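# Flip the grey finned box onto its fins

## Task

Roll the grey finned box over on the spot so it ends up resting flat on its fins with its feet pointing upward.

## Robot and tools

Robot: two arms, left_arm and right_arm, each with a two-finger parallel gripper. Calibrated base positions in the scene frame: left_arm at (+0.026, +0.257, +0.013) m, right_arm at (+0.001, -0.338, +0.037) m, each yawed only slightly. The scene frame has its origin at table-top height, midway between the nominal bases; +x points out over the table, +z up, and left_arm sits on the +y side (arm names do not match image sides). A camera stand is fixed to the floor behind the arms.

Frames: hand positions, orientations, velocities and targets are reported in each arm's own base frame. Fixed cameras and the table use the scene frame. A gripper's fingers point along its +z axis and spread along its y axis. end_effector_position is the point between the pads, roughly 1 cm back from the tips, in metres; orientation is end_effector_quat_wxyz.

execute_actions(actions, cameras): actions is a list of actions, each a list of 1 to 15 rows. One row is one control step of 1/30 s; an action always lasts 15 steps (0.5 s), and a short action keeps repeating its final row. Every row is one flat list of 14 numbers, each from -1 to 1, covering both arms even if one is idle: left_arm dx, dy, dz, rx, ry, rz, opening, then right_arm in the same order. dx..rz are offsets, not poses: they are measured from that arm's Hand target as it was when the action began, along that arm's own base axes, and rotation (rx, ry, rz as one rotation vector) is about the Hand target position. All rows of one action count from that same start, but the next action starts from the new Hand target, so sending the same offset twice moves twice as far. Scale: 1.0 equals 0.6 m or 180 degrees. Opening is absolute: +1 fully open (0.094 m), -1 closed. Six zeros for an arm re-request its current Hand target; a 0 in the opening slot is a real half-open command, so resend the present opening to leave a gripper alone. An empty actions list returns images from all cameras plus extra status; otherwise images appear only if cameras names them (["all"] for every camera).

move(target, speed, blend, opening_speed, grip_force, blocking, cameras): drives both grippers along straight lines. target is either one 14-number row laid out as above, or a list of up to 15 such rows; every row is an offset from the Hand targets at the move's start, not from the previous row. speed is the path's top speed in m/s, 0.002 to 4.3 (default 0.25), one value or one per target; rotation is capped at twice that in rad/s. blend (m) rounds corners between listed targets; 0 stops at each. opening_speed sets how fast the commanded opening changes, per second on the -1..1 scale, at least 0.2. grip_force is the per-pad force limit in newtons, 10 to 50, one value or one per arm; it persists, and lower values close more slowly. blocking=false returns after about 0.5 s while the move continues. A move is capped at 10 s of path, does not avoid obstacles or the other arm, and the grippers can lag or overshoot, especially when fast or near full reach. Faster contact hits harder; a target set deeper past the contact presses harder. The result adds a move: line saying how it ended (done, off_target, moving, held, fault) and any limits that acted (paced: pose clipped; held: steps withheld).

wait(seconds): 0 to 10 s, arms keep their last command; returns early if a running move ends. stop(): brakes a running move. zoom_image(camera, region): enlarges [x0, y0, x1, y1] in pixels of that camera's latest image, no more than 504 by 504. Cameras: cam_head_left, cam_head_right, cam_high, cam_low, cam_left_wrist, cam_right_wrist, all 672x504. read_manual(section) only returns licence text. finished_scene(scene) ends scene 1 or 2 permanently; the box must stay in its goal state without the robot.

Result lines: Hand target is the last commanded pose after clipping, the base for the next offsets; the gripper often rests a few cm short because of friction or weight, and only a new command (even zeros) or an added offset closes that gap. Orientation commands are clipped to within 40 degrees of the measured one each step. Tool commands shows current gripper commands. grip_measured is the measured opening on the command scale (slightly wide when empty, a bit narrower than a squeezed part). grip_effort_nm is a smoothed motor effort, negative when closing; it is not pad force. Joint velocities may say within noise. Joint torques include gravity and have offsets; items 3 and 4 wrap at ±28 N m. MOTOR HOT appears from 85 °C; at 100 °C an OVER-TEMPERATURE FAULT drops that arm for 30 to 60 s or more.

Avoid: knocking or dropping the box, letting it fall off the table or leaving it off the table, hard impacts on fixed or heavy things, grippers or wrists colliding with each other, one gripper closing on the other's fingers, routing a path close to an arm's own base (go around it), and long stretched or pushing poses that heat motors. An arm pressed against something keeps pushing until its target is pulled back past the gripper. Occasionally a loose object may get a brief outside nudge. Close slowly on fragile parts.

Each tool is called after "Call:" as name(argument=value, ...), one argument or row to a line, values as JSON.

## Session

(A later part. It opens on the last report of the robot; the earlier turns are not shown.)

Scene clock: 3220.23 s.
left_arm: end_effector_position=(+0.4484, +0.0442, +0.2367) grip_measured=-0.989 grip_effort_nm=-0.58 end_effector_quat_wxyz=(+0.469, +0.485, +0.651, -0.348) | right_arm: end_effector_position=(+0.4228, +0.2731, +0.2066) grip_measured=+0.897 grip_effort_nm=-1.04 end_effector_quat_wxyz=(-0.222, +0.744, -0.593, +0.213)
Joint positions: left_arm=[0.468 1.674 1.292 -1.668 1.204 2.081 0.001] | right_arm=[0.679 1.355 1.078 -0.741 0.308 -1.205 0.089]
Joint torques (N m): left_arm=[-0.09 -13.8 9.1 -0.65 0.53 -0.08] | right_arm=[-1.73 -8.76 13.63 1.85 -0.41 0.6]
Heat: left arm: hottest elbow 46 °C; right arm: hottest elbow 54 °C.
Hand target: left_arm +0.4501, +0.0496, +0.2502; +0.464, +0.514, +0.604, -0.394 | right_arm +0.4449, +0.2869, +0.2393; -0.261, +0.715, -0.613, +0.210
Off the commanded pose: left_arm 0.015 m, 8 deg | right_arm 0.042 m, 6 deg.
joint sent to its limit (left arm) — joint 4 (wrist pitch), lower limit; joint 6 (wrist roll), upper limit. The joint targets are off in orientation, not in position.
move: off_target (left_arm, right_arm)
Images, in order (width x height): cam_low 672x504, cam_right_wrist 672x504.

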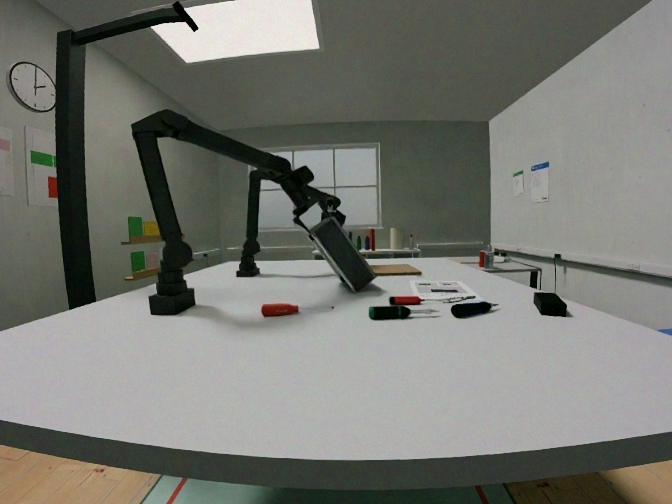

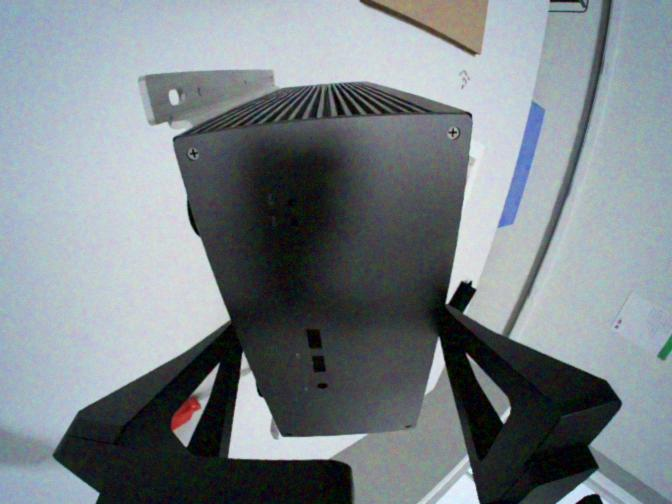

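Call:
move(
  target=[0,0,0,0,0,0,-1, 0.0643,0.0178,0.0067,-0.0178,0.0643,0,0.7],
  speed=0.04,
  cameras=["cam_right_wrist","cam_low"],
)

Scene clock: 3230.47 s.
left_arm: end_effector_position=(+0.4484, +0.0442, +0.2367) grip_measured=-0.989 grip_effort_nm=-0.59 end_effector_quat_wxyz=(+0.469, +0.485, +0.651, -0.348) | right_arm: end_effector_position=(+0.4674, +0.2868, +0.2223) grip_measured=+0.897 grip_effort_nm=-1.04 end_effector_quat_wxyz=(-0.152, +0.755, -0.618, +0.156)
Joint positions: left_arm=[0.468 1.674 1.292 -1.668 1.204 2.081 0.001] | right_arm=[0.619 1.541 1.377 -1.021 0.217 -1.193 0.089]
Joint torques (N m): left_arm=[-0.09 -13.68 9.09 -0.61 0.53 -0.07] | right_arm=[-1.2 -11.4 12.6 1.16 -0.52 0.32]
Heat: left arm: hottest elbow 46 °C; right arm: hottest elbow 55 °C.
Hand target: left_arm +0.4501, +0.0496, +0.2502; +0.464, +0.514, +0.604, -0.394 | right_arm +0.4834, +0.2975, +0.2433; -0.178, +0.740, -0.630, +0.153
Off the commanded pose: left_arm 0.015 m, 8 deg | right_arm 0.029 m, 4 deg.
joint sent to its limit (left arm) — joint 4 (wrist pitch), lower limit; joint 6 (wrist roll), upper limit. The joint targets are off in orientation, not in position.
move: off_target (left_arm, right_arm)
Images, in order (width x height): cam_low 672x504, cam_right_wrist 672x504.

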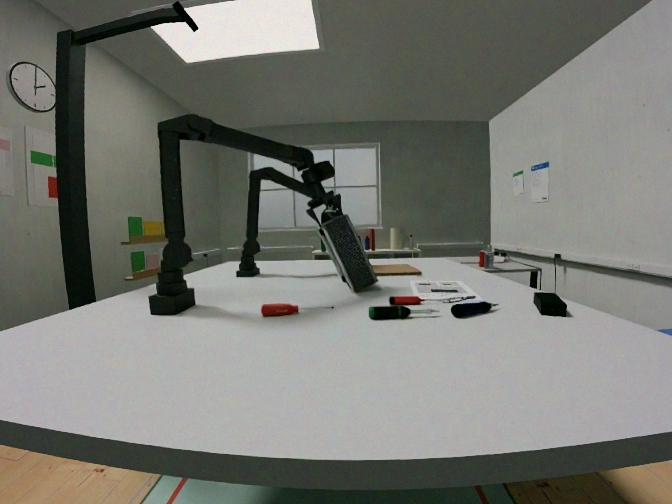

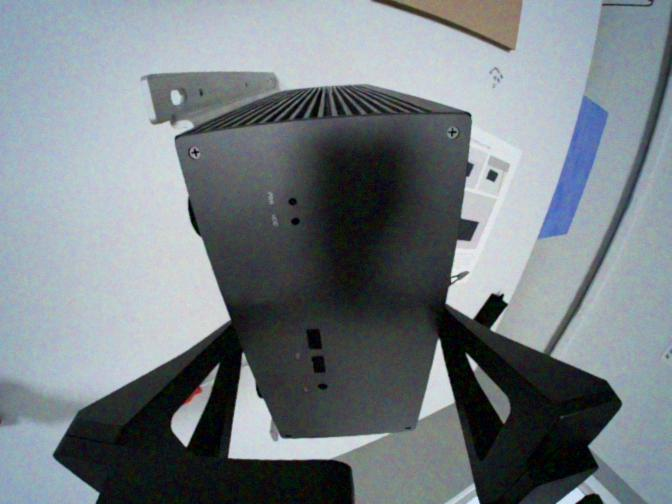

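Call:
move(
  target=[0,0,0,0,0,0,-1, 0.0739,0.0205,-0.003,-0.020,0.0723,0,0.7],
  speed=0.03,
  cameras=["cam_right_wrist","cam_low"],
)

Scene clock: 3243.13 s.
left_arm: end_effector_position=(+0.4484, +0.0442, +0.2367) grip_measured=-0.989 grip_effort_nm=-0.59 end_effector_quat_wxyz=(+0.469, +0.485, +0.651, -0.348) | right_arm: end_effector_position=(+0.5214, +0.2985, +0.2313) grip_measured=+0.897 grip_effort_nm=-1.04 end_effector_quat_wxyz=(-0.069, +0.762, -0.637, +0.094)
Joint positions: left_arm=[0.468 1.674 1.292 -1.668 1.204 2.081 0.001] | right_arm=[0.56 1.793 1.763 -1.349 0.136 -1.202 0.089]
Joint torques (N m): left_arm=[-0.15 -13.86 9.07 -0.66 0.54 -0.06] | right_arm=[-0.32 -15.56 11.38 0.43 -0.72 0.13]
Heat: left arm: hottest elbow 46 °C; right arm: hottest elbow 53 °C.
Hand target: left_arm +0.4501, +0.0496, +0.2502; +0.464, +0.514, +0.604, -0.394 | right_arm +0.5277, +0.3099, +0.2414; -0.082, +0.758, -0.641, +0.088
Off the commanded pose: left_arm 0.015 m, 8 deg | right_arm 0.016 m, 2 deg.
joint sent to its limit (left arm) — joint 4 (wrist pitch), lower limit; joint 6 (wrist roll), upper limit. The joint targets are off in orientation, not in position.
move: off_target (left_arm, right_arm)
Images, in order (width x height): cam_low 672x504, cam_right_wrist 672x504.

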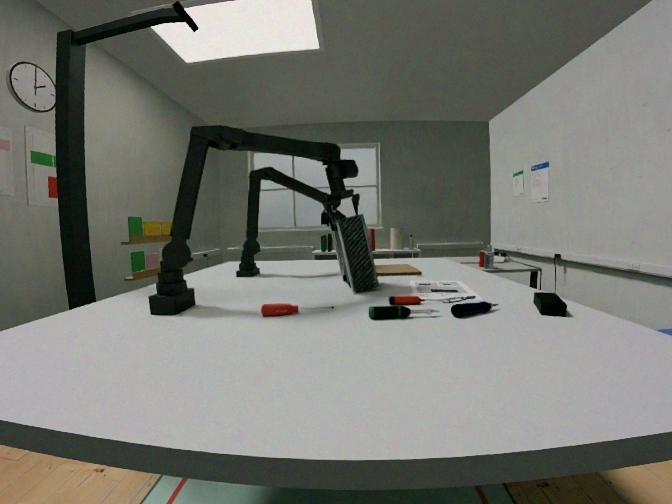

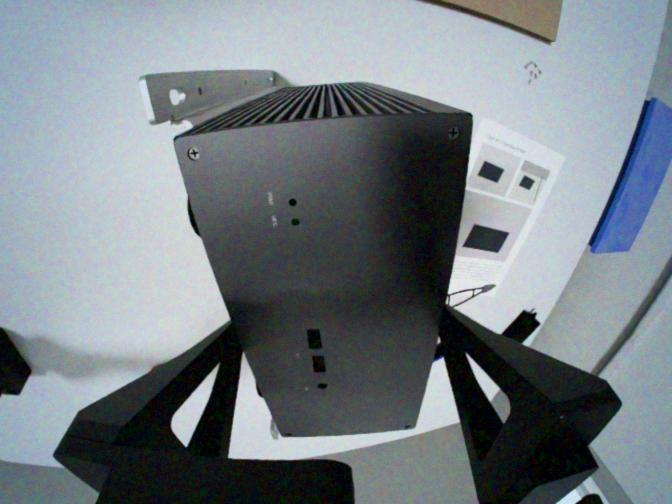

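Call:
move(
  target=[0,0,0,0,0,0,-1, 0.0723,0.020,-0.008,-0.0163,0.0589,0,0.7],
  speed=0.03,
  cameras=["cam_right_wrist","cam_low","cam_high","cam_left_wrist"],
)

Scene clock: 3255.97 s.
left_arm: end_effector_position=(+0.4484, +0.0442, +0.2367) grip_measured=-0.989 grip_effort_nm=-0.59 end_effector_quat_wxyz=(+0.469, +0.485, +0.651, -0.348) | right_arm: end_effector_position=(+0.5670, +0.3148, +0.2328) grip_measured=+0.897 grip_effort_nm=-1.04 end_effector_quat_wxyz=(+0.001, +0.769, -0.638, +0.042)
Joint positions: left_arm=[0.468 1.674 1.292 -1.668 1.204 2.081 0.001] | right_arm=[0.529 2.071 2.203 -1.675 0.079 -1.23 0.089]
Joint torques (N m): left_arm=[-0.03 -13.92 9.09 -0.62 0.52 -0.07] | right_arm=[-0.85 -18.08 10.77 0.03 -0.72 0.12]
Heat: left arm: hottest elbow 46 °C; right arm: hottest elbow 53 °C.
Hand target: left_arm +0.4501, +0.0496, +0.2502; +0.464, +0.514, +0.604, -0.394 | right_arm +0.5711, +0.3218, +0.2366; -0.003, +0.764, -0.644, +0.034
Off the commanded pose: left_arm 0.015 m, 8 deg | right_arm 0.009 m, 1 deg.
joint sent to its limit (left arm) — joint 4 (wrist pitch), lower limit; joint 6 (wrist roll), upper limit. The joint targets are off in orientation, not in position.
joint sent to its limit (right arm) — joint 4 (wrist pitch), lower limit. The joint targets still meet the commanded pose.
move: off_target (left_arm)
Images, in order (width x height): cam_high 672x504, cam_low 672x504, cam_left_wrist 672x504, cam_right_wrist 672x504.

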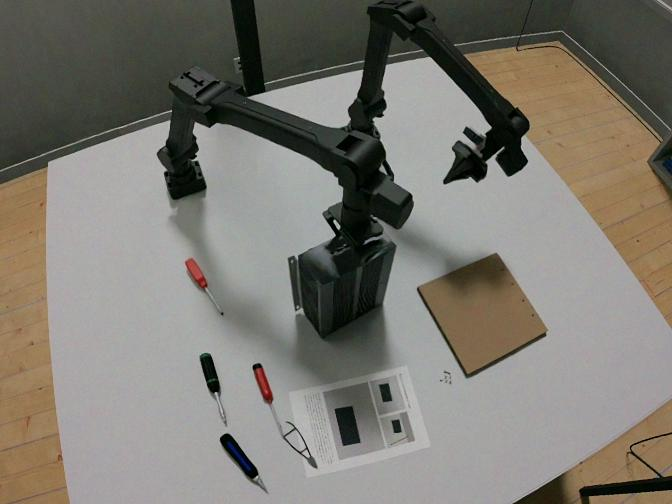

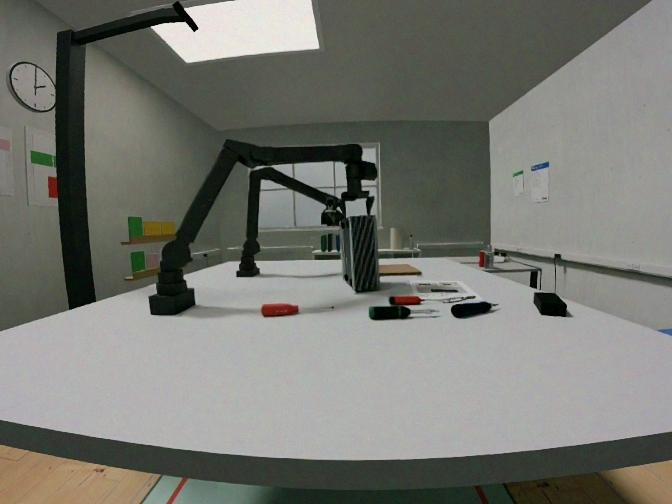

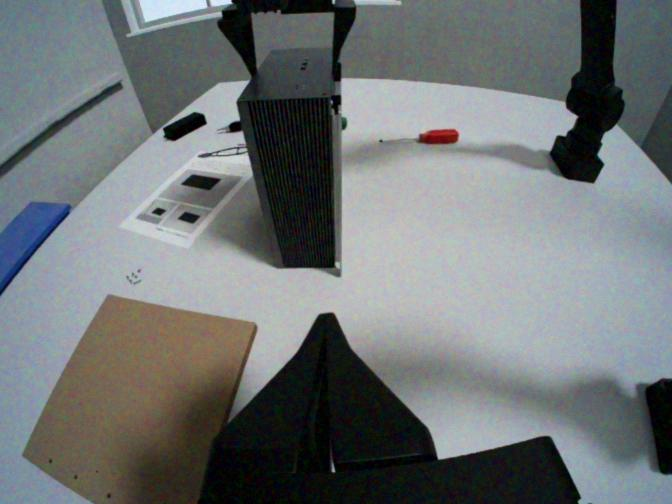

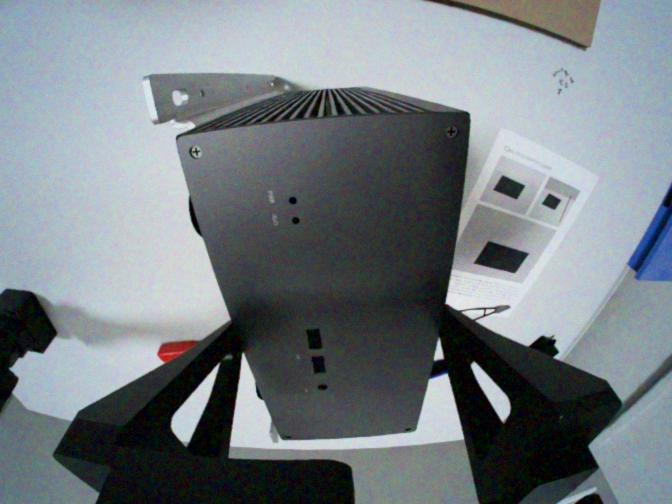

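Call:
move(
  target=[0,0,0,0,0,0,-1, 0.029,0.008,-0.008,-0.0074,0.0268,0,0.7],
  speed=0.02,
  cameras=["cam_right_wrist","cam_low"],
)

Scene clock: 3273.87 s.
left_arm: end_effector_position=(+0.4484, +0.0442, +0.2367) grip_measured=-0.989 grip_effort_nm=-0.59 end_effector_quat_wxyz=(+0.469, +0.485, +0.651, -0.348) | right_arm: end_effector_position=(+0.5731, +0.3169, +0.2328) grip_measured=+0.896 grip_effort_nm=-1.04 end_effector_quat_wxyz=(-0.008, +0.770, -0.638, +0.024)
Joint positions: left_arm=[0.468 1.674 1.292 -1.668 1.204 2.081 0.001] | right_arm=[0.516 2.091 2.237 -1.685 0.04 -1.243 0.089]
Joint torques (N m): left_arm=[-0.03 -13.8 9.07 -0.64 0.52 -0.05] | right_arm=[-0.79 -15.91 13.09 0.44 -0.01 0.1]
Heat: left arm: hottest elbow 46 °C; right arm: hottest elbow 50 °C.
Hand target: left_arm +0.4501, +0.0496, +0.2502; +0.464, +0.514, +0.604, -0.394 | right_arm +0.5886, +0.3265, +0.2320; +0.033, +0.765, -0.643, +0.010
Off the commanded pose: left_arm 0.015 m, 8 deg | right_arm 0.018 m, 5 deg.
joint sent to its limit (left arm) — joint 4 (wrist pitch), lower limit; joint 6 (wrist roll), upper limit. The joint targets are off in orientation, not in position.
joint sent to its limit (right arm) — joint 4 (wrist pitch), lower limit. The joint targets are off in orientation, not in position.
move: off_target (left_arm, right_arm)
Images, in order (width x height): cam_low 672x504, cam_right_wrist 672x504.

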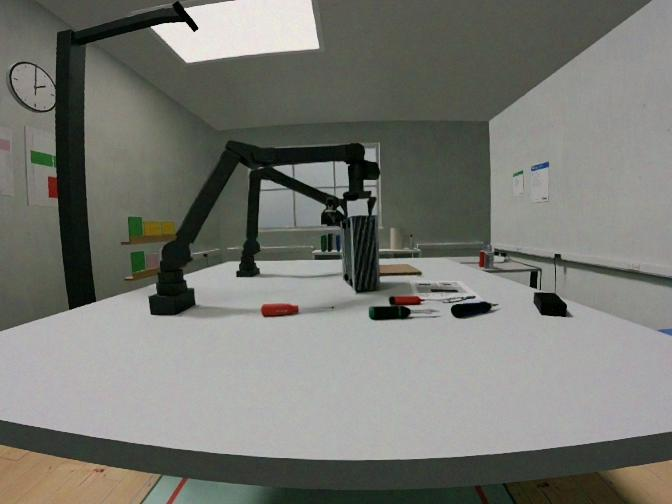

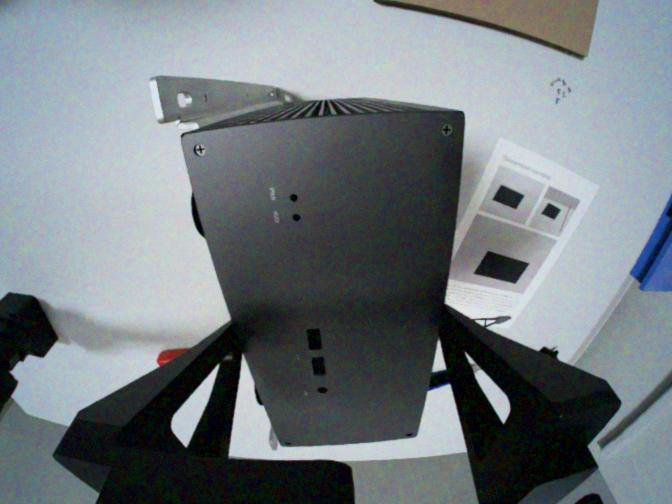

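Call:
move(
  target=[0,0,0,0,0,0,-1, 0,0,0,0,0,0,1],
  opening_speed=0.3,
  cameras=["cam_right_wrist","cam_low","cam_left_wrist"],
)

Scene clock: 3290.30 s.
left_arm: end_effector_position=(+0.4484, +0.0442, +0.2367) grip_measured=-0.989 grip_effort_nm=-0.59 end_effector_quat_wxyz=(+0.469, +0.485, +0.651, -0.348) | right_arm: end_effector_position=(+0.5788, +0.3194, +0.2306) grip_measured=+0.998 grip_effort_nm=0.06 end_effector_quat_wxyz=(-0.010, +0.769, -0.638, +0.026)
Joint positions: left_arm=[0.468 1.674 1.292 -1.668 1.204 2.081 0.001] | right_arm=[0.516 2.109 2.26 -1.685 0.042 -1.241 0.094]
Joint torques (N m): left_arm=[-0.15 -13.74 9.09 -0.61 0.53 -0.06] | right_arm=[-0.5 -17.44 11.44 0.36 -0.1 0.08]
Heat: left arm: hottest elbow 46 °C; right arm: hottest elbow 50 °C.
Hand target: left_arm +0.4501, +0.0496, +0.2502; +0.464, +0.514, +0.604, -0.394 | right_arm +0.5886, +0.3265, +0.2320; +0.033, +0.765, -0.643, +0.010
Off the commanded pose: left_arm 0.015 m, 8 deg | right_arm 0.012 m, 5 deg.
joint sent to its limit (left arm) — joint 4 (wrist pitch), lower limit; joint 6 (wrist roll), upper limit. The joint targets are off in orientation, not in position.
joint sent to its limit (right arm) — joint 4 (wrist pitch), lower limit. The joint targets are off in orientation, not in position.
move: off_target (left_arm, right_arm)
Images, in order (width x height): cam_low 672x504, cam_left_wrist 672x504, cam_right_wrist 672x504.

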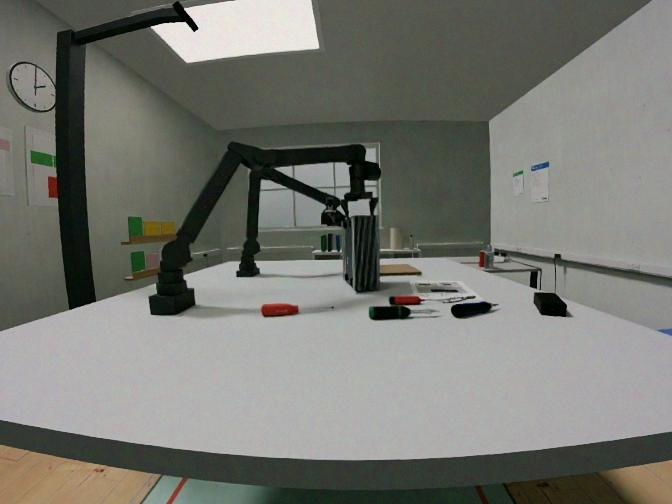

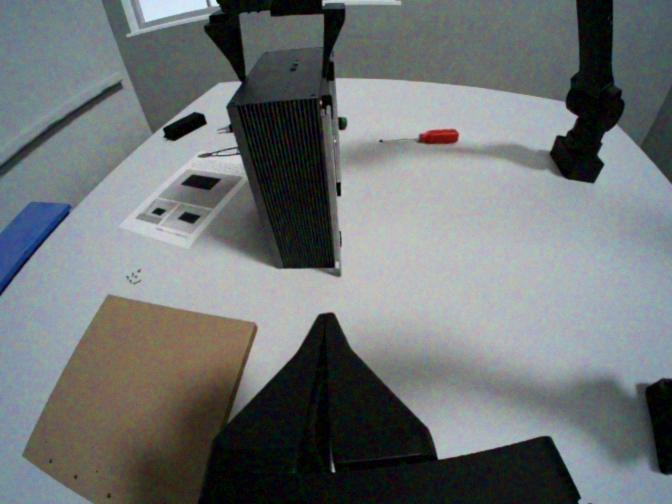

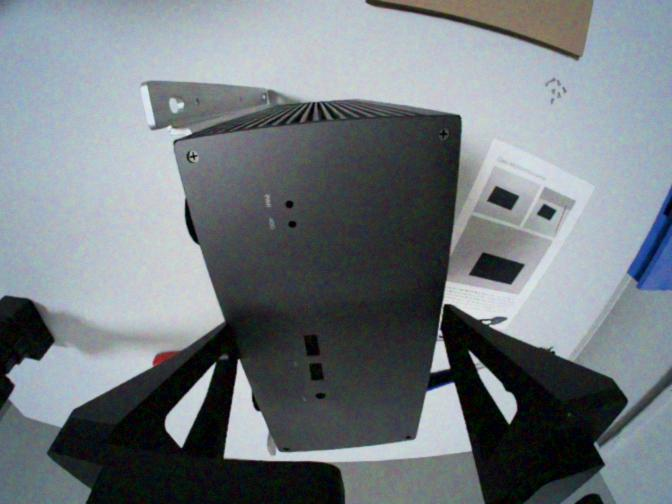

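Call:
move(
  target=[0,0,0,0,0,0,-1, -0.0038,-0.013,-0.003,0.0202,-0.0085,0.0036,1],
  speed=0.03,
  cameras=["cam_right_wrist"],
)

Scene clock: 3325.63 s.
left_arm: end_effector_position=(+0.4484, +0.0442, +0.2367) grip_measured=-0.989 grip_effort_nm=-0.59 end_effector_quat_wxyz=(+0.469, +0.485, +0.651, -0.348) | right_arm: end_effector_position=(+0.5786, +0.3197, +0.2305) grip_measured=+0.999 grip_effort_nm=0.05 end_effector_quat_wxyz=(-0.016, +0.771, -0.636, +0.010)
Joint positions: left_arm=[0.468 1.674 1.292 -1.668 1.204 2.081 0.001] | right_arm=[0.507 2.109 2.26 -1.685 0.007 -1.254 0.094]
Joint torques (N m): left_arm=[0.03 -13.74 9.06 -0.65 0.54 -0.07] | right_arm=[-1.44 -18.78 9.68 0.51 -0.45 -0.03]
Heat: left arm: hottest elbow 46 °C; right arm: hottest elbow 51 °C.
Hand target: left_arm +0.4501, +0.0496, +0.2502; +0.464, +0.514, +0.604, -0.394 | right_arm +0.5862, +0.3188, +0.2302; +0.000, +0.769, -0.639, +0.000
Off the commanded pose: left_arm 0.015 m, 8 deg | right_arm 0.008 m, 2 deg.
joint sent to its limit (left arm) — joint 4 (wrist pitch), lower limit; joint 6 (wrist roll), upper limit. The joint targets are off in orientation, not in position.
joint sent to its limit (right arm) — joint 4 (wrist pitch), lower limit. The joint targets still meet the commanded pose.
move: off_target (left_arm)
Images, in order (width x height): cam_right_wrist 672x504.

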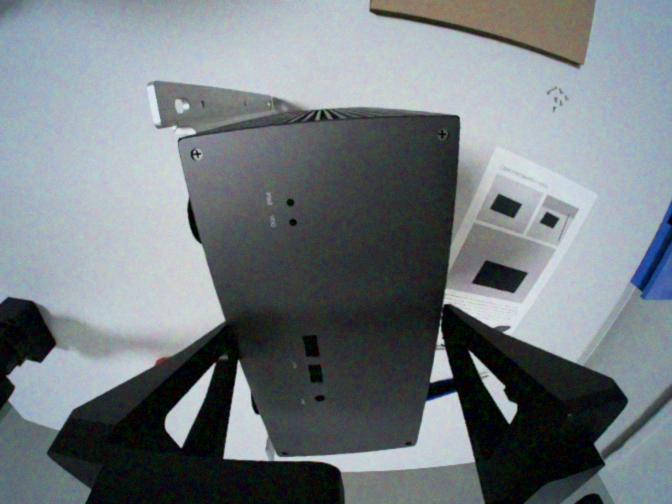

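Call:
move(
  target=[0,0,0,0,0,0,-1, -0.003,-0.018,-0.03,0,0,0,1],
  speed=0.03,
  cameras=["cam_right_wrist"],
)

Scene clock: 3329.90 s.
left_arm: end_effector_position=(+0.4484, +0.0442, +0.2367) grip_measured=-0.989 grip_effort_nm=-0.58 end_effector_quat_wxyz=(+0.469, +0.485, +0.651, -0.348) | right_arm: end_effector_position=(+0.5788, +0.3158, +0.2190) grip_measured=+0.999 grip_effort_nm=0.05 end_effector_quat_wxyz=(-0.006, +0.771, -0.637, +0.003)
Joint positions: left_arm=[0.468 1.674 1.292 -1.668 1.204 2.081 0.001] | right_arm=[0.5 2.119 2.247 -1.685 0 -1.261 0.094]
Joint torques (N m): left_arm=[-0.15 -13.63 9.09 -0.61 0.54 -0.07] | right_arm=[-1.96 -19.66 7.91 0.51 -0.15 -0.11]
Heat: left arm: hottest elbow 46 °C; right arm: hottest elbow 51 °C.
Hand target: left_arm +0.4501, +0.0496, +0.2502; +0.464, +0.514, +0.604, -0.394 | right_arm +0.5844, +0.3081, +0.2122; +0.000, +0.769, -0.639, -0.001
Off the commanded pose: left_arm 0.015 m, 8 deg | right_arm 0.012 m, 1 deg.
joint sent to its limit (left arm) — joint 4 (wrist pitch), lower limit; joint 6 (wrist roll), upper limit. The joint targets are off in orientation, not in position.
joint sent to its limit (right arm) — joint 4 (wrist pitch), lower limit. The joint targets still meet the commanded pose.
move: off_target (left_arm, right_arm)
Images, in order (width x height): cam_right_wrist 672x504.

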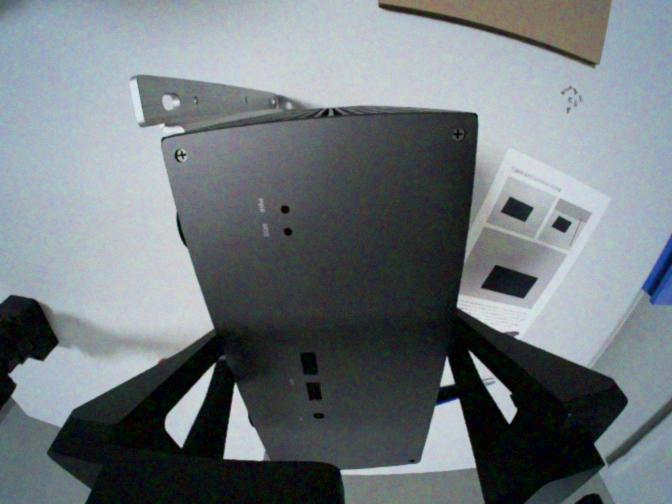

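Call:
move(
  target=[0,0,0,0,0,0,-1, 0,-0.005,-0.042,0,0,0,1],
  speed=0.03,
  cameras=["cam_right_wrist"],
)

Scene clock: 3334.30 s.
left_arm: end_effector_position=(+0.4484, +0.0442, +0.2367) grip_measured=-0.989 grip_effort_nm=-0.59 end_effector_quat_wxyz=(+0.469, +0.485, +0.651, -0.348) | right_arm: end_effector_position=(+0.5773, +0.3118, +0.1870) grip_measured=+0.999 grip_effort_nm=0.05 end_effector_quat_wxyz=(+0.005, +0.771, -0.637, -0.002)
Joint positions: left_arm=[0.468 1.674 1.292 -1.668 1.204 2.081 0.001] | right_arm=[0.496 2.119 2.162 -1.625 0 -1.265 0.094]
Joint torques (N m): left_arm=[-0.15 -13.68 9.07 -0.65 0.53 -0.07] | right_arm=[-2.32 -20.48 7.86 0.81 -0.14 -0.08]
Heat: left arm: hottest elbow 46 °C; right arm: hottest elbow 50 °C.
Hand target: left_arm +0.4501, +0.0496, +0.2502; +0.464, +0.514, +0.604, -0.394 | right_arm +0.5845, +0.3050, +0.1869; +0.000, +0.769, -0.639, -0.001
Off the commanded pose: left_arm 0.015 m, 8 deg | right_arm 0.010 m, 1 deg.
joint sent to its limit (left arm) — joint 4 (wrist pitch), lower limit; joint 6 (wrist roll), upper limit. The joint targets are off in orientation, not in position.
move: off_target (left_arm)
Images, in order (width x height): cam_right_wrist 672x504.

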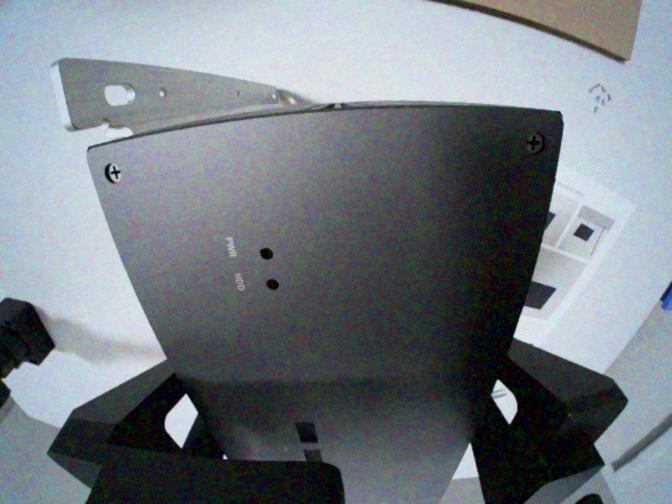

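Call:
move(
  target=[0,0,0,0,0,0,-1, 0,0.003,0.115,0,0,0,1],
  speed=0.05,
  cameras=["cam_right_wrist","cam_low","cam_left_wrist"],
)

Scene clock: 3425.10 s.
left_arm: end_effector_position=(+0.4484, +0.0442, +0.2367) grip_measured=-0.989 grip_effort_nm=-0.59 end_effector_quat_wxyz=(+0.469, +0.485, +0.651, -0.348) | right_arm: end_effector_position=(+0.5760, +0.3108, +0.2176) grip_measured=+0.999 grip_effort_nm=0.05 end_effector_quat_wxyz=(-0.005, +0.772, -0.636, +0.002)
Joint positions: left_arm=[0.468 1.674 1.292 -1.668 1.204 2.081 0.001] | right_arm=[0.496 2.103 2.217 -1.675 0 -1.267 0.094]
Joint torques (N m): left_arm=[-0.21 -13.68 9.07 -0.65 0.53 -0.06] | right_arm=[-1.9 -22.83 11.52 -0.12 -0.17 -0.07]
Heat: left arm: hottest elbow 46 °C; right arm: hottest elbow 43 °C.
Hand target: left_arm +0.4501, +0.0496, +0.2502; +0.464, +0.514, +0.604, -0.394 | right_arm +0.5844, +0.3067, +0.2559; +0.000, +0.769, -0.639, -0.001
Off the commanded pose: left_arm 0.015 m, 8 deg | right_arm 0.039 m, 1 deg.
joint sent to its limit (left arm) — joint 4 (wrist pitch), lower limit; joint 6 (wrist roll), upper limit. The joint targets are off in orientation, not in position.
joint sent to its limit (right arm) — joint 4 (wrist pitch), lower limit. The joint targets are off in orientation, not in position.
move: off_target (left_arm, right_arm)
Images, in order (width x height): cam_low 672x504, cam_left_wrist 672x504, cam_right_wrist 672x504.

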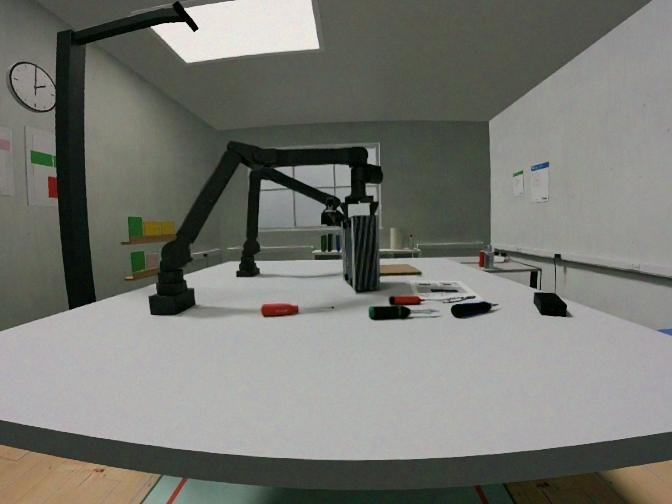

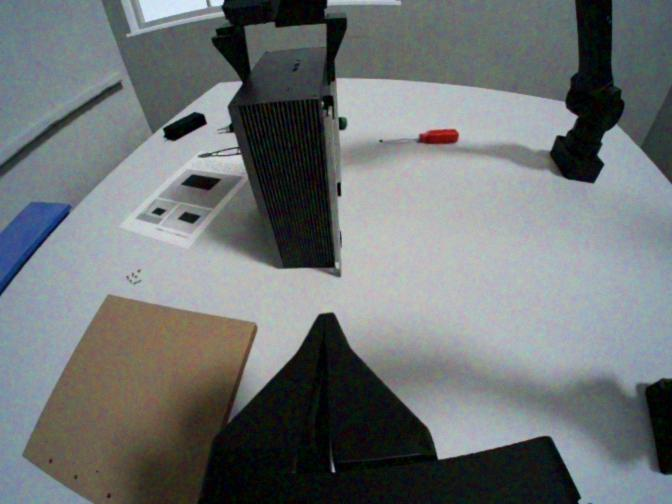

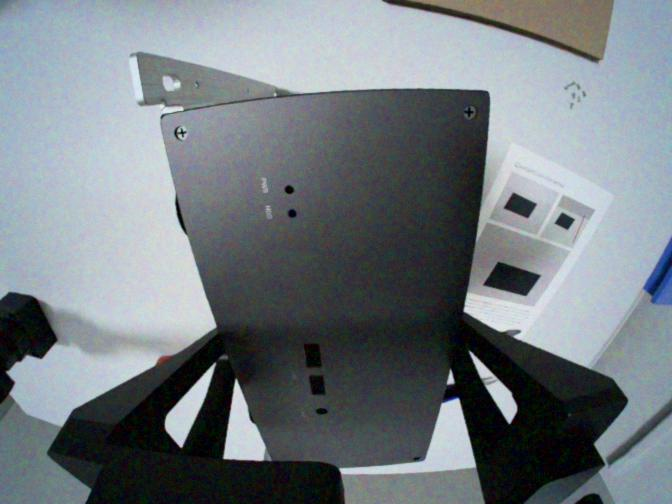

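Call:
move(
  target=[0,0,0,0,0,0,-1, 0,0.002,0.02,0.003,-0.012,0,1],
  speed=0.03,
  cameras=["cam_right_wrist","cam_low"],
)

Scene clock: 3439.70 s.
left_arm: end_effector_position=(+0.4484, +0.0442, +0.2367) grip_measured=-0.989 grip_effort_nm=-0.59 end_effector_quat_wxyz=(+0.469, +0.485, +0.651, -0.348) | right_arm: end_effector_position=(+0.5766, +0.3101, +0.2391) grip_measured=+0.999 grip_effort_nm=0.05 end_effector_quat_wxyz=(-0.020, +0.771, -0.636, +0.011)
Joint positions: left_arm=[0.468 1.674 1.292 -1.668 1.204 2.081 0.001] | right_arm=[0.496 2.081 2.236 -1.681 0.005 -1.267 0.094]
Joint torques (N m): left_arm=[-0.15 -13.74 9.1 -0.65 0.53 -0.06] | right_arm=[-0.97 -21.95 11.18 0.32 0.01 -0.02]
Heat: left arm: hottest elbow 46 °C; right arm: hottest elbow 47 °C.
Hand target: left_arm +0.4501, +0.0496, +0.2502; +0.464, +0.514, +0.604, -0.394 | right_arm +0.5845, +0.3080, +0.2679; -0.016, +0.769, -0.639, +0.011
Off the commanded pose: left_arm 0.015 m, 8 deg | right_arm 0.030 m, 1 deg.
joint sent to its limit (left arm) — joint 4 (wrist pitch), lower limit; joint 6 (wrist roll), upper limit. The joint targets are off in orientation, not in position.
joint sent to its limit (right arm) — joint 4 (wrist pitch), lower limit. The joint targets are off in orientation, not in position.
move: off_target (left_arm, right_arm)
Images, in order (width x height): cam_low 672x504, cam_right_wrist 672x504.

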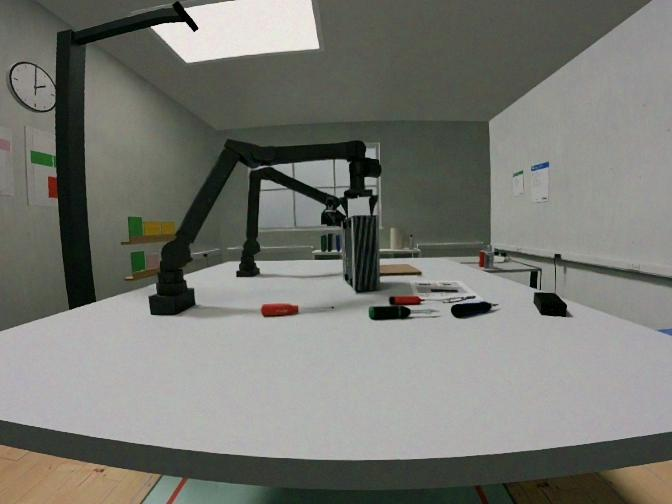

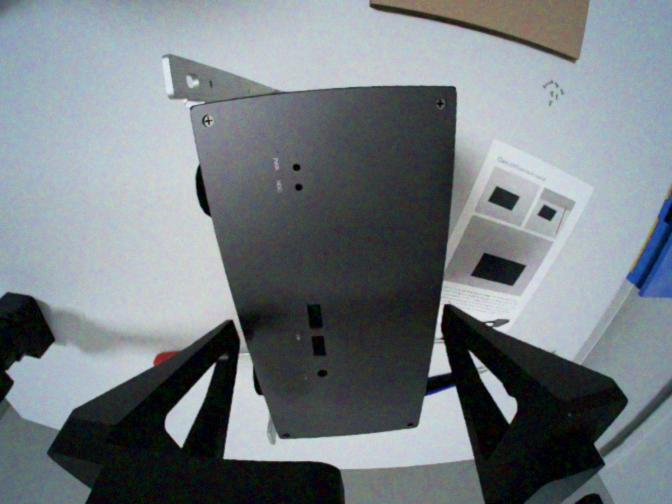

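Call:
move(
  target=[0,0,0,0,0,0,-1, -0.003,0.003,0.025,0.003,-0.012,0,1],
  speed=0.03,
  cameras=["cam_right_wrist","cam_low"],
)

Scene clock: 3443.77 s.
left_arm: end_effector_position=(+0.4484, +0.0442, +0.2367) grip_measured=-0.989 grip_effort_nm=-0.59 end_effector_quat_wxyz=(+0.469, +0.485, +0.651, -0.348) | right_arm: end_effector_position=(+0.5774, +0.3087, +0.2535) grip_measured=+0.999 grip_effort_nm=0.05 end_effector_quat_wxyz=(-0.031, +0.771, -0.636, +0.020)
Joint positions: left_arm=[0.468 1.674 1.292 -1.668 1.204 2.081 0.001] | right_arm=[0.496 2.065 2.247 -1.681 0.014 -1.267 0.094]
Joint torques (N m): left_arm=[-0.09 -13.68 9.06 -0.62 0.53 -0.06] | right_arm=[-0.67 -21.36 11.19 0.39 0.07 0]
Heat: left arm: hottest elbow 46 °C; right arm: hottest elbow 47 °C.
Hand target: left_arm +0.4501, +0.0496, +0.2502; +0.464, +0.514, +0.604, -0.394 | right_arm +0.5827, +0.3098, +0.2828; -0.032, +0.769, -0.639, +0.022
Off the commanded pose: left_arm 0.015 m, 8 deg | right_arm 0.030 m, 0 deg.
joint sent to its limit (left arm) — joint 4 (wrist pitch), lower limit; joint 6 (wrist roll), upper limit. The joint targets are off in orientation, not in position.
joint sent to its limit (right arm) — joint 4 (wrist pitch), lower limit. The joint targets are off in orientation, not in position.
move: off_target (left_arm, right_arm)
Images, in order (width x height): cam_low 672x504, cam_right_wrist 672x504.

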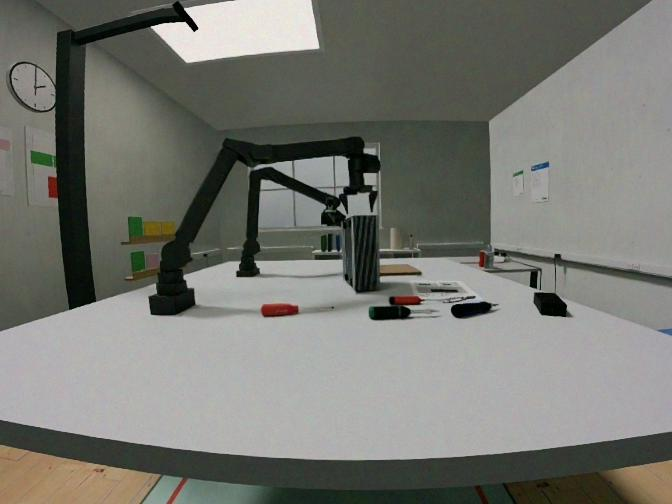

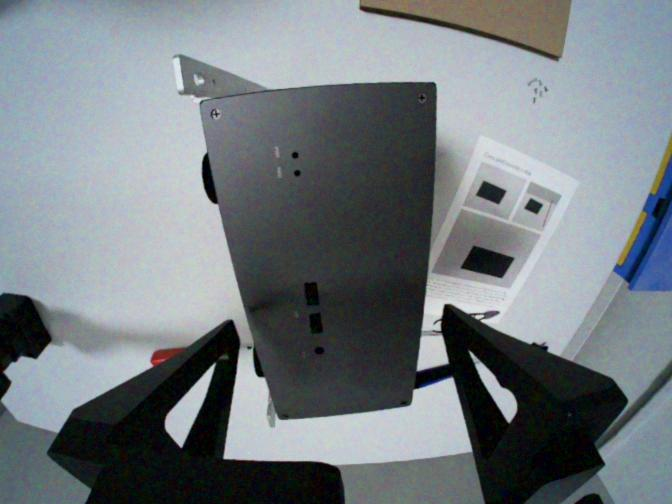

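Call:
move(
  target=[0,0,0,0,0,0,-1, 0,0,0,0.035,0.011,-0.4985,1],
  speed=0.3,
  cameras=["cam_right_wrist"],
)

Scene clock: 3461.83 s.
left_arm: end_effector_position=(+0.4484, +0.0442, +0.2367) grip_measured=-0.989 grip_effort_nm=-0.58 end_effector_quat_wxyz=(+0.469, +0.485, +0.651, -0.348) | right_arm: end_effector_position=(+0.5778, +0.3079, +0.2535) grip_measured=+0.999 grip_effort_nm=0.05 end_effector_quat_wxyz=(+0.037, -0.098, +0.994, +0.005)
Joint positions: left_arm=[0.468 1.674 1.292 -1.668 1.204 2.081 0.001] | right_arm=[0.496 2.065 2.247 -1.681 0.019 0.298 0.094]
Joint torques (N m): left_arm=[-0.26 -13.63 9.06 -0.66 0.53 -0.07] | right_arm=[-0.67 -21.42 11.4 0.35 -0.06 0.09]
Heat: left arm: hottest elbow 46 °C; right arm: hottest elbow 46 °C.
Hand target: left_arm +0.4501, +0.0496, +0.2502; +0.464, +0.514, +0.604, -0.394 | right_arm +0.5827, +0.3098, +0.2828; +0.035, -0.092, +0.995, +0.006
Off the commanded pose: left_arm 0.015 m, 8 deg | right_arm 0.030 m, 1 deg.
joint sent to its limit (left arm) — joint 4 (wrist pitch), lower limit; joint 6 (wrist roll), upper limit. The joint targets are off in orientation, not in position.
joint sent to its limit (right arm) — joint 4 (wrist pitch), lower limit. The joint targets are off in orientation, not in position.
move: off_target (left_arm, right_arm)
Images, in order (width x height): cam_right_wrist 672x504.

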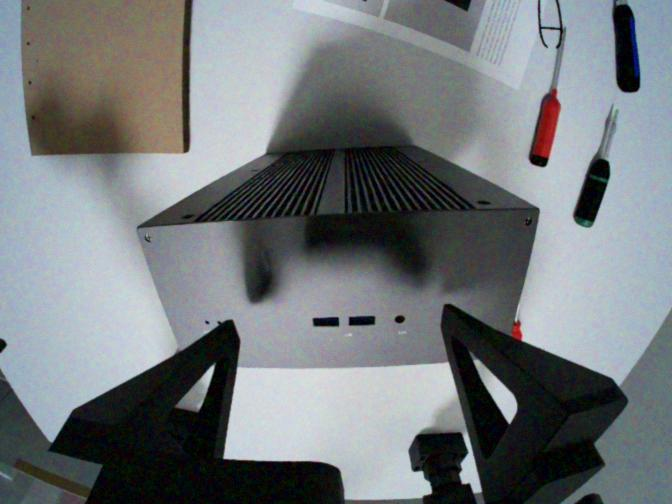

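Call:
move(
  target=[0,0,0,0,0,0,-1, 0,0,0,0.035,0.011,-0.4985,1],
  speed=0.3,
  cameras=["cam_right_wrist"],
)

Scene clock: 3470.37 s.
left_arm: end_effector_position=(+0.4484, +0.0442, +0.2367) grip_measured=-0.989 grip_effort_nm=-0.59 end_effector_quat_wxyz=(+0.469, +0.485, +0.651, -0.348) | right_arm: end_effector_position=(+0.5772, +0.3090, +0.2535) grip_measured=+0.999 grip_effort_nm=0.05 end_effector_quat_wxyz=(+0.019, +0.633, +0.773, +0.031)
Joint positions: left_arm=[0.468 1.674 1.292 -1.668 1.204 2.081 0.001] | right_arm=[0.496 2.065 2.247 -1.681 0.012 1.867 0.094]
Joint torques (N m): left_arm=[-0.03 -13.8 9.1 -0.66 0.53 -0.06] | right_arm=[-1.2 -20.84 11.19 0.2 -0.05 0.03]
Heat: left arm: hottest elbow 46 °C; right arm: hottest elbow 46 °C.
Hand target: left_arm +0.4501, +0.0496, +0.2502; +0.464, +0.514, +0.604, -0.394 | right_arm +0.5827, +0.3098, +0.2828; +0.017, +0.638, +0.769, +0.030
Off the commanded pose: left_arm 0.015 m, 8 deg | right_arm 0.030 m, 1 deg.
joint sent to its limit (left arm) — joint 4 (wrist pitch), lower limit; joint 6 (wrist roll), upper limit. The joint targets are off in orientation, not in position.
joint sent to its limit (right arm) — joint 4 (wrist pitch), lower limit. The joint targets are off in orientation, not in position.
move: off_target (left_arm, right_arm)
Images, in order (width x height): cam_right_wrist 672x504.

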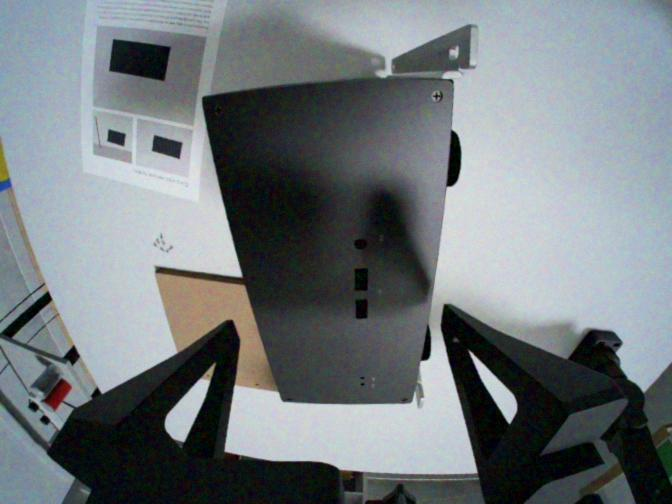

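Call:
move(
  target=[0,0,0,0,0,0,-1, -0.002,-0.006,-0.088,0,0,0,1],
  speed=0.03,
  cameras=["cam_right_wrist"],
)

Scene clock: 3505.30 s.
left_arm: end_effector_position=(+0.4484, +0.0442, +0.2367) grip_measured=-0.989 grip_effort_nm=-0.59 end_effector_quat_wxyz=(+0.469, +0.485, +0.651, -0.348) | right_arm: end_effector_position=(+0.5771, +0.3090, +0.2283) grip_measured=+0.999 grip_effort_nm=0.05 end_effector_quat_wxyz=(+0.016, +0.633, +0.773, +0.024)
Joint positions: left_arm=[0.468 1.674 1.292 -1.668 1.204 2.081 0.001] | right_arm=[0.496 2.065 2.181 -1.63 0.012 1.867 0.094]
Joint torques (N m): left_arm=[-0.09 -13.8 9.07 -0.69 0.53 -0.07] | right_arm=[-0.97 -20.78 7.68 0.92 -0.05 0.04]
Heat: left arm: hottest elbow 46 °C; right arm: hottest elbow 47 °C.
Hand target: left_arm +0.4501, +0.0496, +0.2502; +0.464, +0.514, +0.604, -0.394 | right_arm +0.5814, +0.3061, +0.2300; +0.017, +0.638, +0.769, +0.030
Off the commanded pose: left_arm 0.015 m, 8 deg | right_arm 0.006 m, 1 deg.
joint sent to its limit (left arm) — joint 4 (wrist pitch), lower limit; joint 6 (wrist roll), upper limit. The joint targets are off in orientation, not in position.
move: off_target (left_arm)
Images, in order (width x height): cam_right_wrist 672x504.

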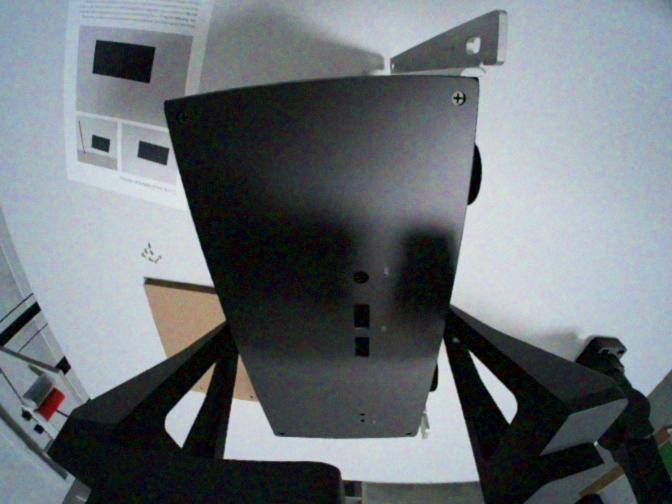

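Call:
move(
  target=[0,0,0,0,0,0,-1, 0.001,-0.003,-0.06,-0.007,0.0223,0,1],
  speed=0.03,
  cameras=["cam_right_wrist"],
)

Scene clock: 3512.80 s.
left_arm: end_effector_position=(+0.4484, +0.0442, +0.2367) grip_measured=-0.989 grip_effort_nm=-0.59 end_effector_quat_wxyz=(+0.469, +0.485, +0.651, -0.348) | right_arm: end_effector_position=(+0.5771, +0.3115, +0.1987) grip_measured=+0.999 grip_effort_nm=0.05 end_effector_quat_wxyz=(+0.001, +0.633, +0.774, +0.003)
Joint positions: left_arm=[0.468 1.674 1.292 -1.668 1.204 2.081 0.001] | right_arm=[0.496 2.105 2.17 -1.63 -0.001 1.867 0.094]
Joint torques (N m): left_arm=[-0.15 -13.74 9.1 -0.66 0.53 -0.06] | right_arm=[-1.67 -18.84 8.03 0.24 -0.07 -0.02]
Heat: left arm: hottest elbow 46 °C; right arm: hottest elbow 47 °C.
Hand target: left_arm +0.4501, +0.0496, +0.2502; +0.464, +0.514, +0.604, -0.394 | right_arm +0.5821, +0.3044, +0.1940; -0.002, +0.639, +0.770, -0.001
Off the commanded pose: left_arm 0.015 m, 8 deg | right_arm 0.010 m, 1 deg.
joint sent to its limit (left arm) — joint 4 (wrist pitch), lower limit; joint 6 (wrist roll), upper limit. The joint targets are off in orientation, not in position.
move: off_target (left_arm)
Images, in order (width x height): cam_right_wrist 672x504.

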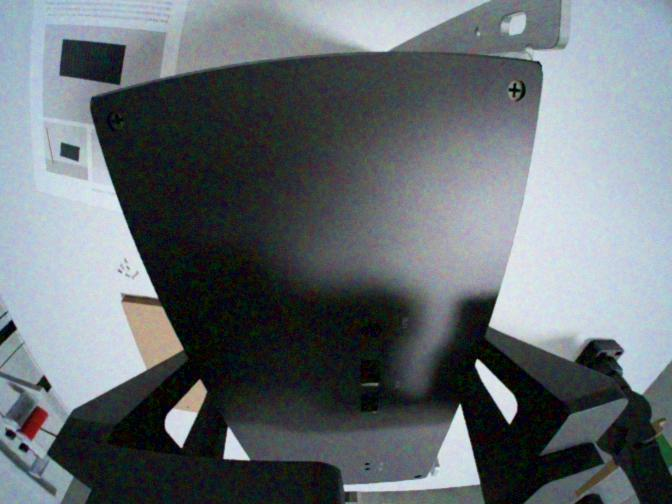

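Call:
move(
  target=[0,0,0,0,0,0,-1, 0,0,0,0,0,0,0.7],
  opening_speed=0.2,
  cameras=["cam_right_wrist"],
)

Scene clock: 3518.90 s.
left_arm: end_effector_position=(+0.4484, +0.0442, +0.2367) grip_measured=-0.989 grip_effort_nm=-0.59 end_effector_quat_wxyz=(+0.469, +0.485, +0.651, -0.348) | right_arm: end_effector_position=(+0.5772, +0.3113, +0.1987) grip_measured=+0.921 grip_effort_nm=-1.04 end_effector_quat_wxyz=(+0.001, +0.633, +0.774, +0.003)
Joint positions: left_arm=[0.468 1.674 1.292 -1.668 1.204 2.081 0.001] | right_arm=[0.495 2.105 2.17 -1.63 -0.001 1.867 0.09]
Joint torques (N m): left_arm=[-0.03 -13.63 9.07 -0.68 0.53 -0.07] | right_arm=[-1.55 -19.08 8.08 0.35 -0.07 -0.04]
Heat: left arm: hottest elbow 46 °C; right arm: hottest elbow 47 °C.
Hand target: left_arm +0.4501, +0.0496, +0.2502; +0.464, +0.514, +0.604, -0.394 | right_arm +0.5821, +0.3044, +0.1940; -0.002, +0.639, +0.770, -0.001
Off the commanded pose: left_arm 0.015 m, 8 deg | right_arm 0.010 m, 1 deg.
joint sent to its limit (left arm) — joint 4 (wrist pitch), lower limit; joint 6 (wrist roll), upper limit. The joint targets are off in orientation, not in position.
move: off_target (left_arm)
Images, in order (width x height): cam_right_wrist 672x504.

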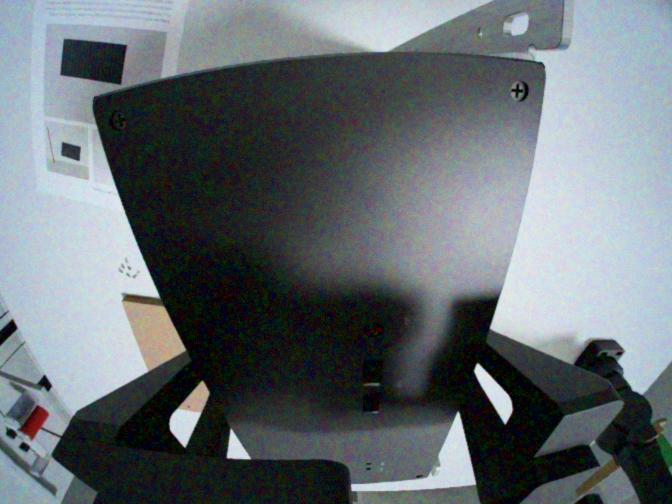

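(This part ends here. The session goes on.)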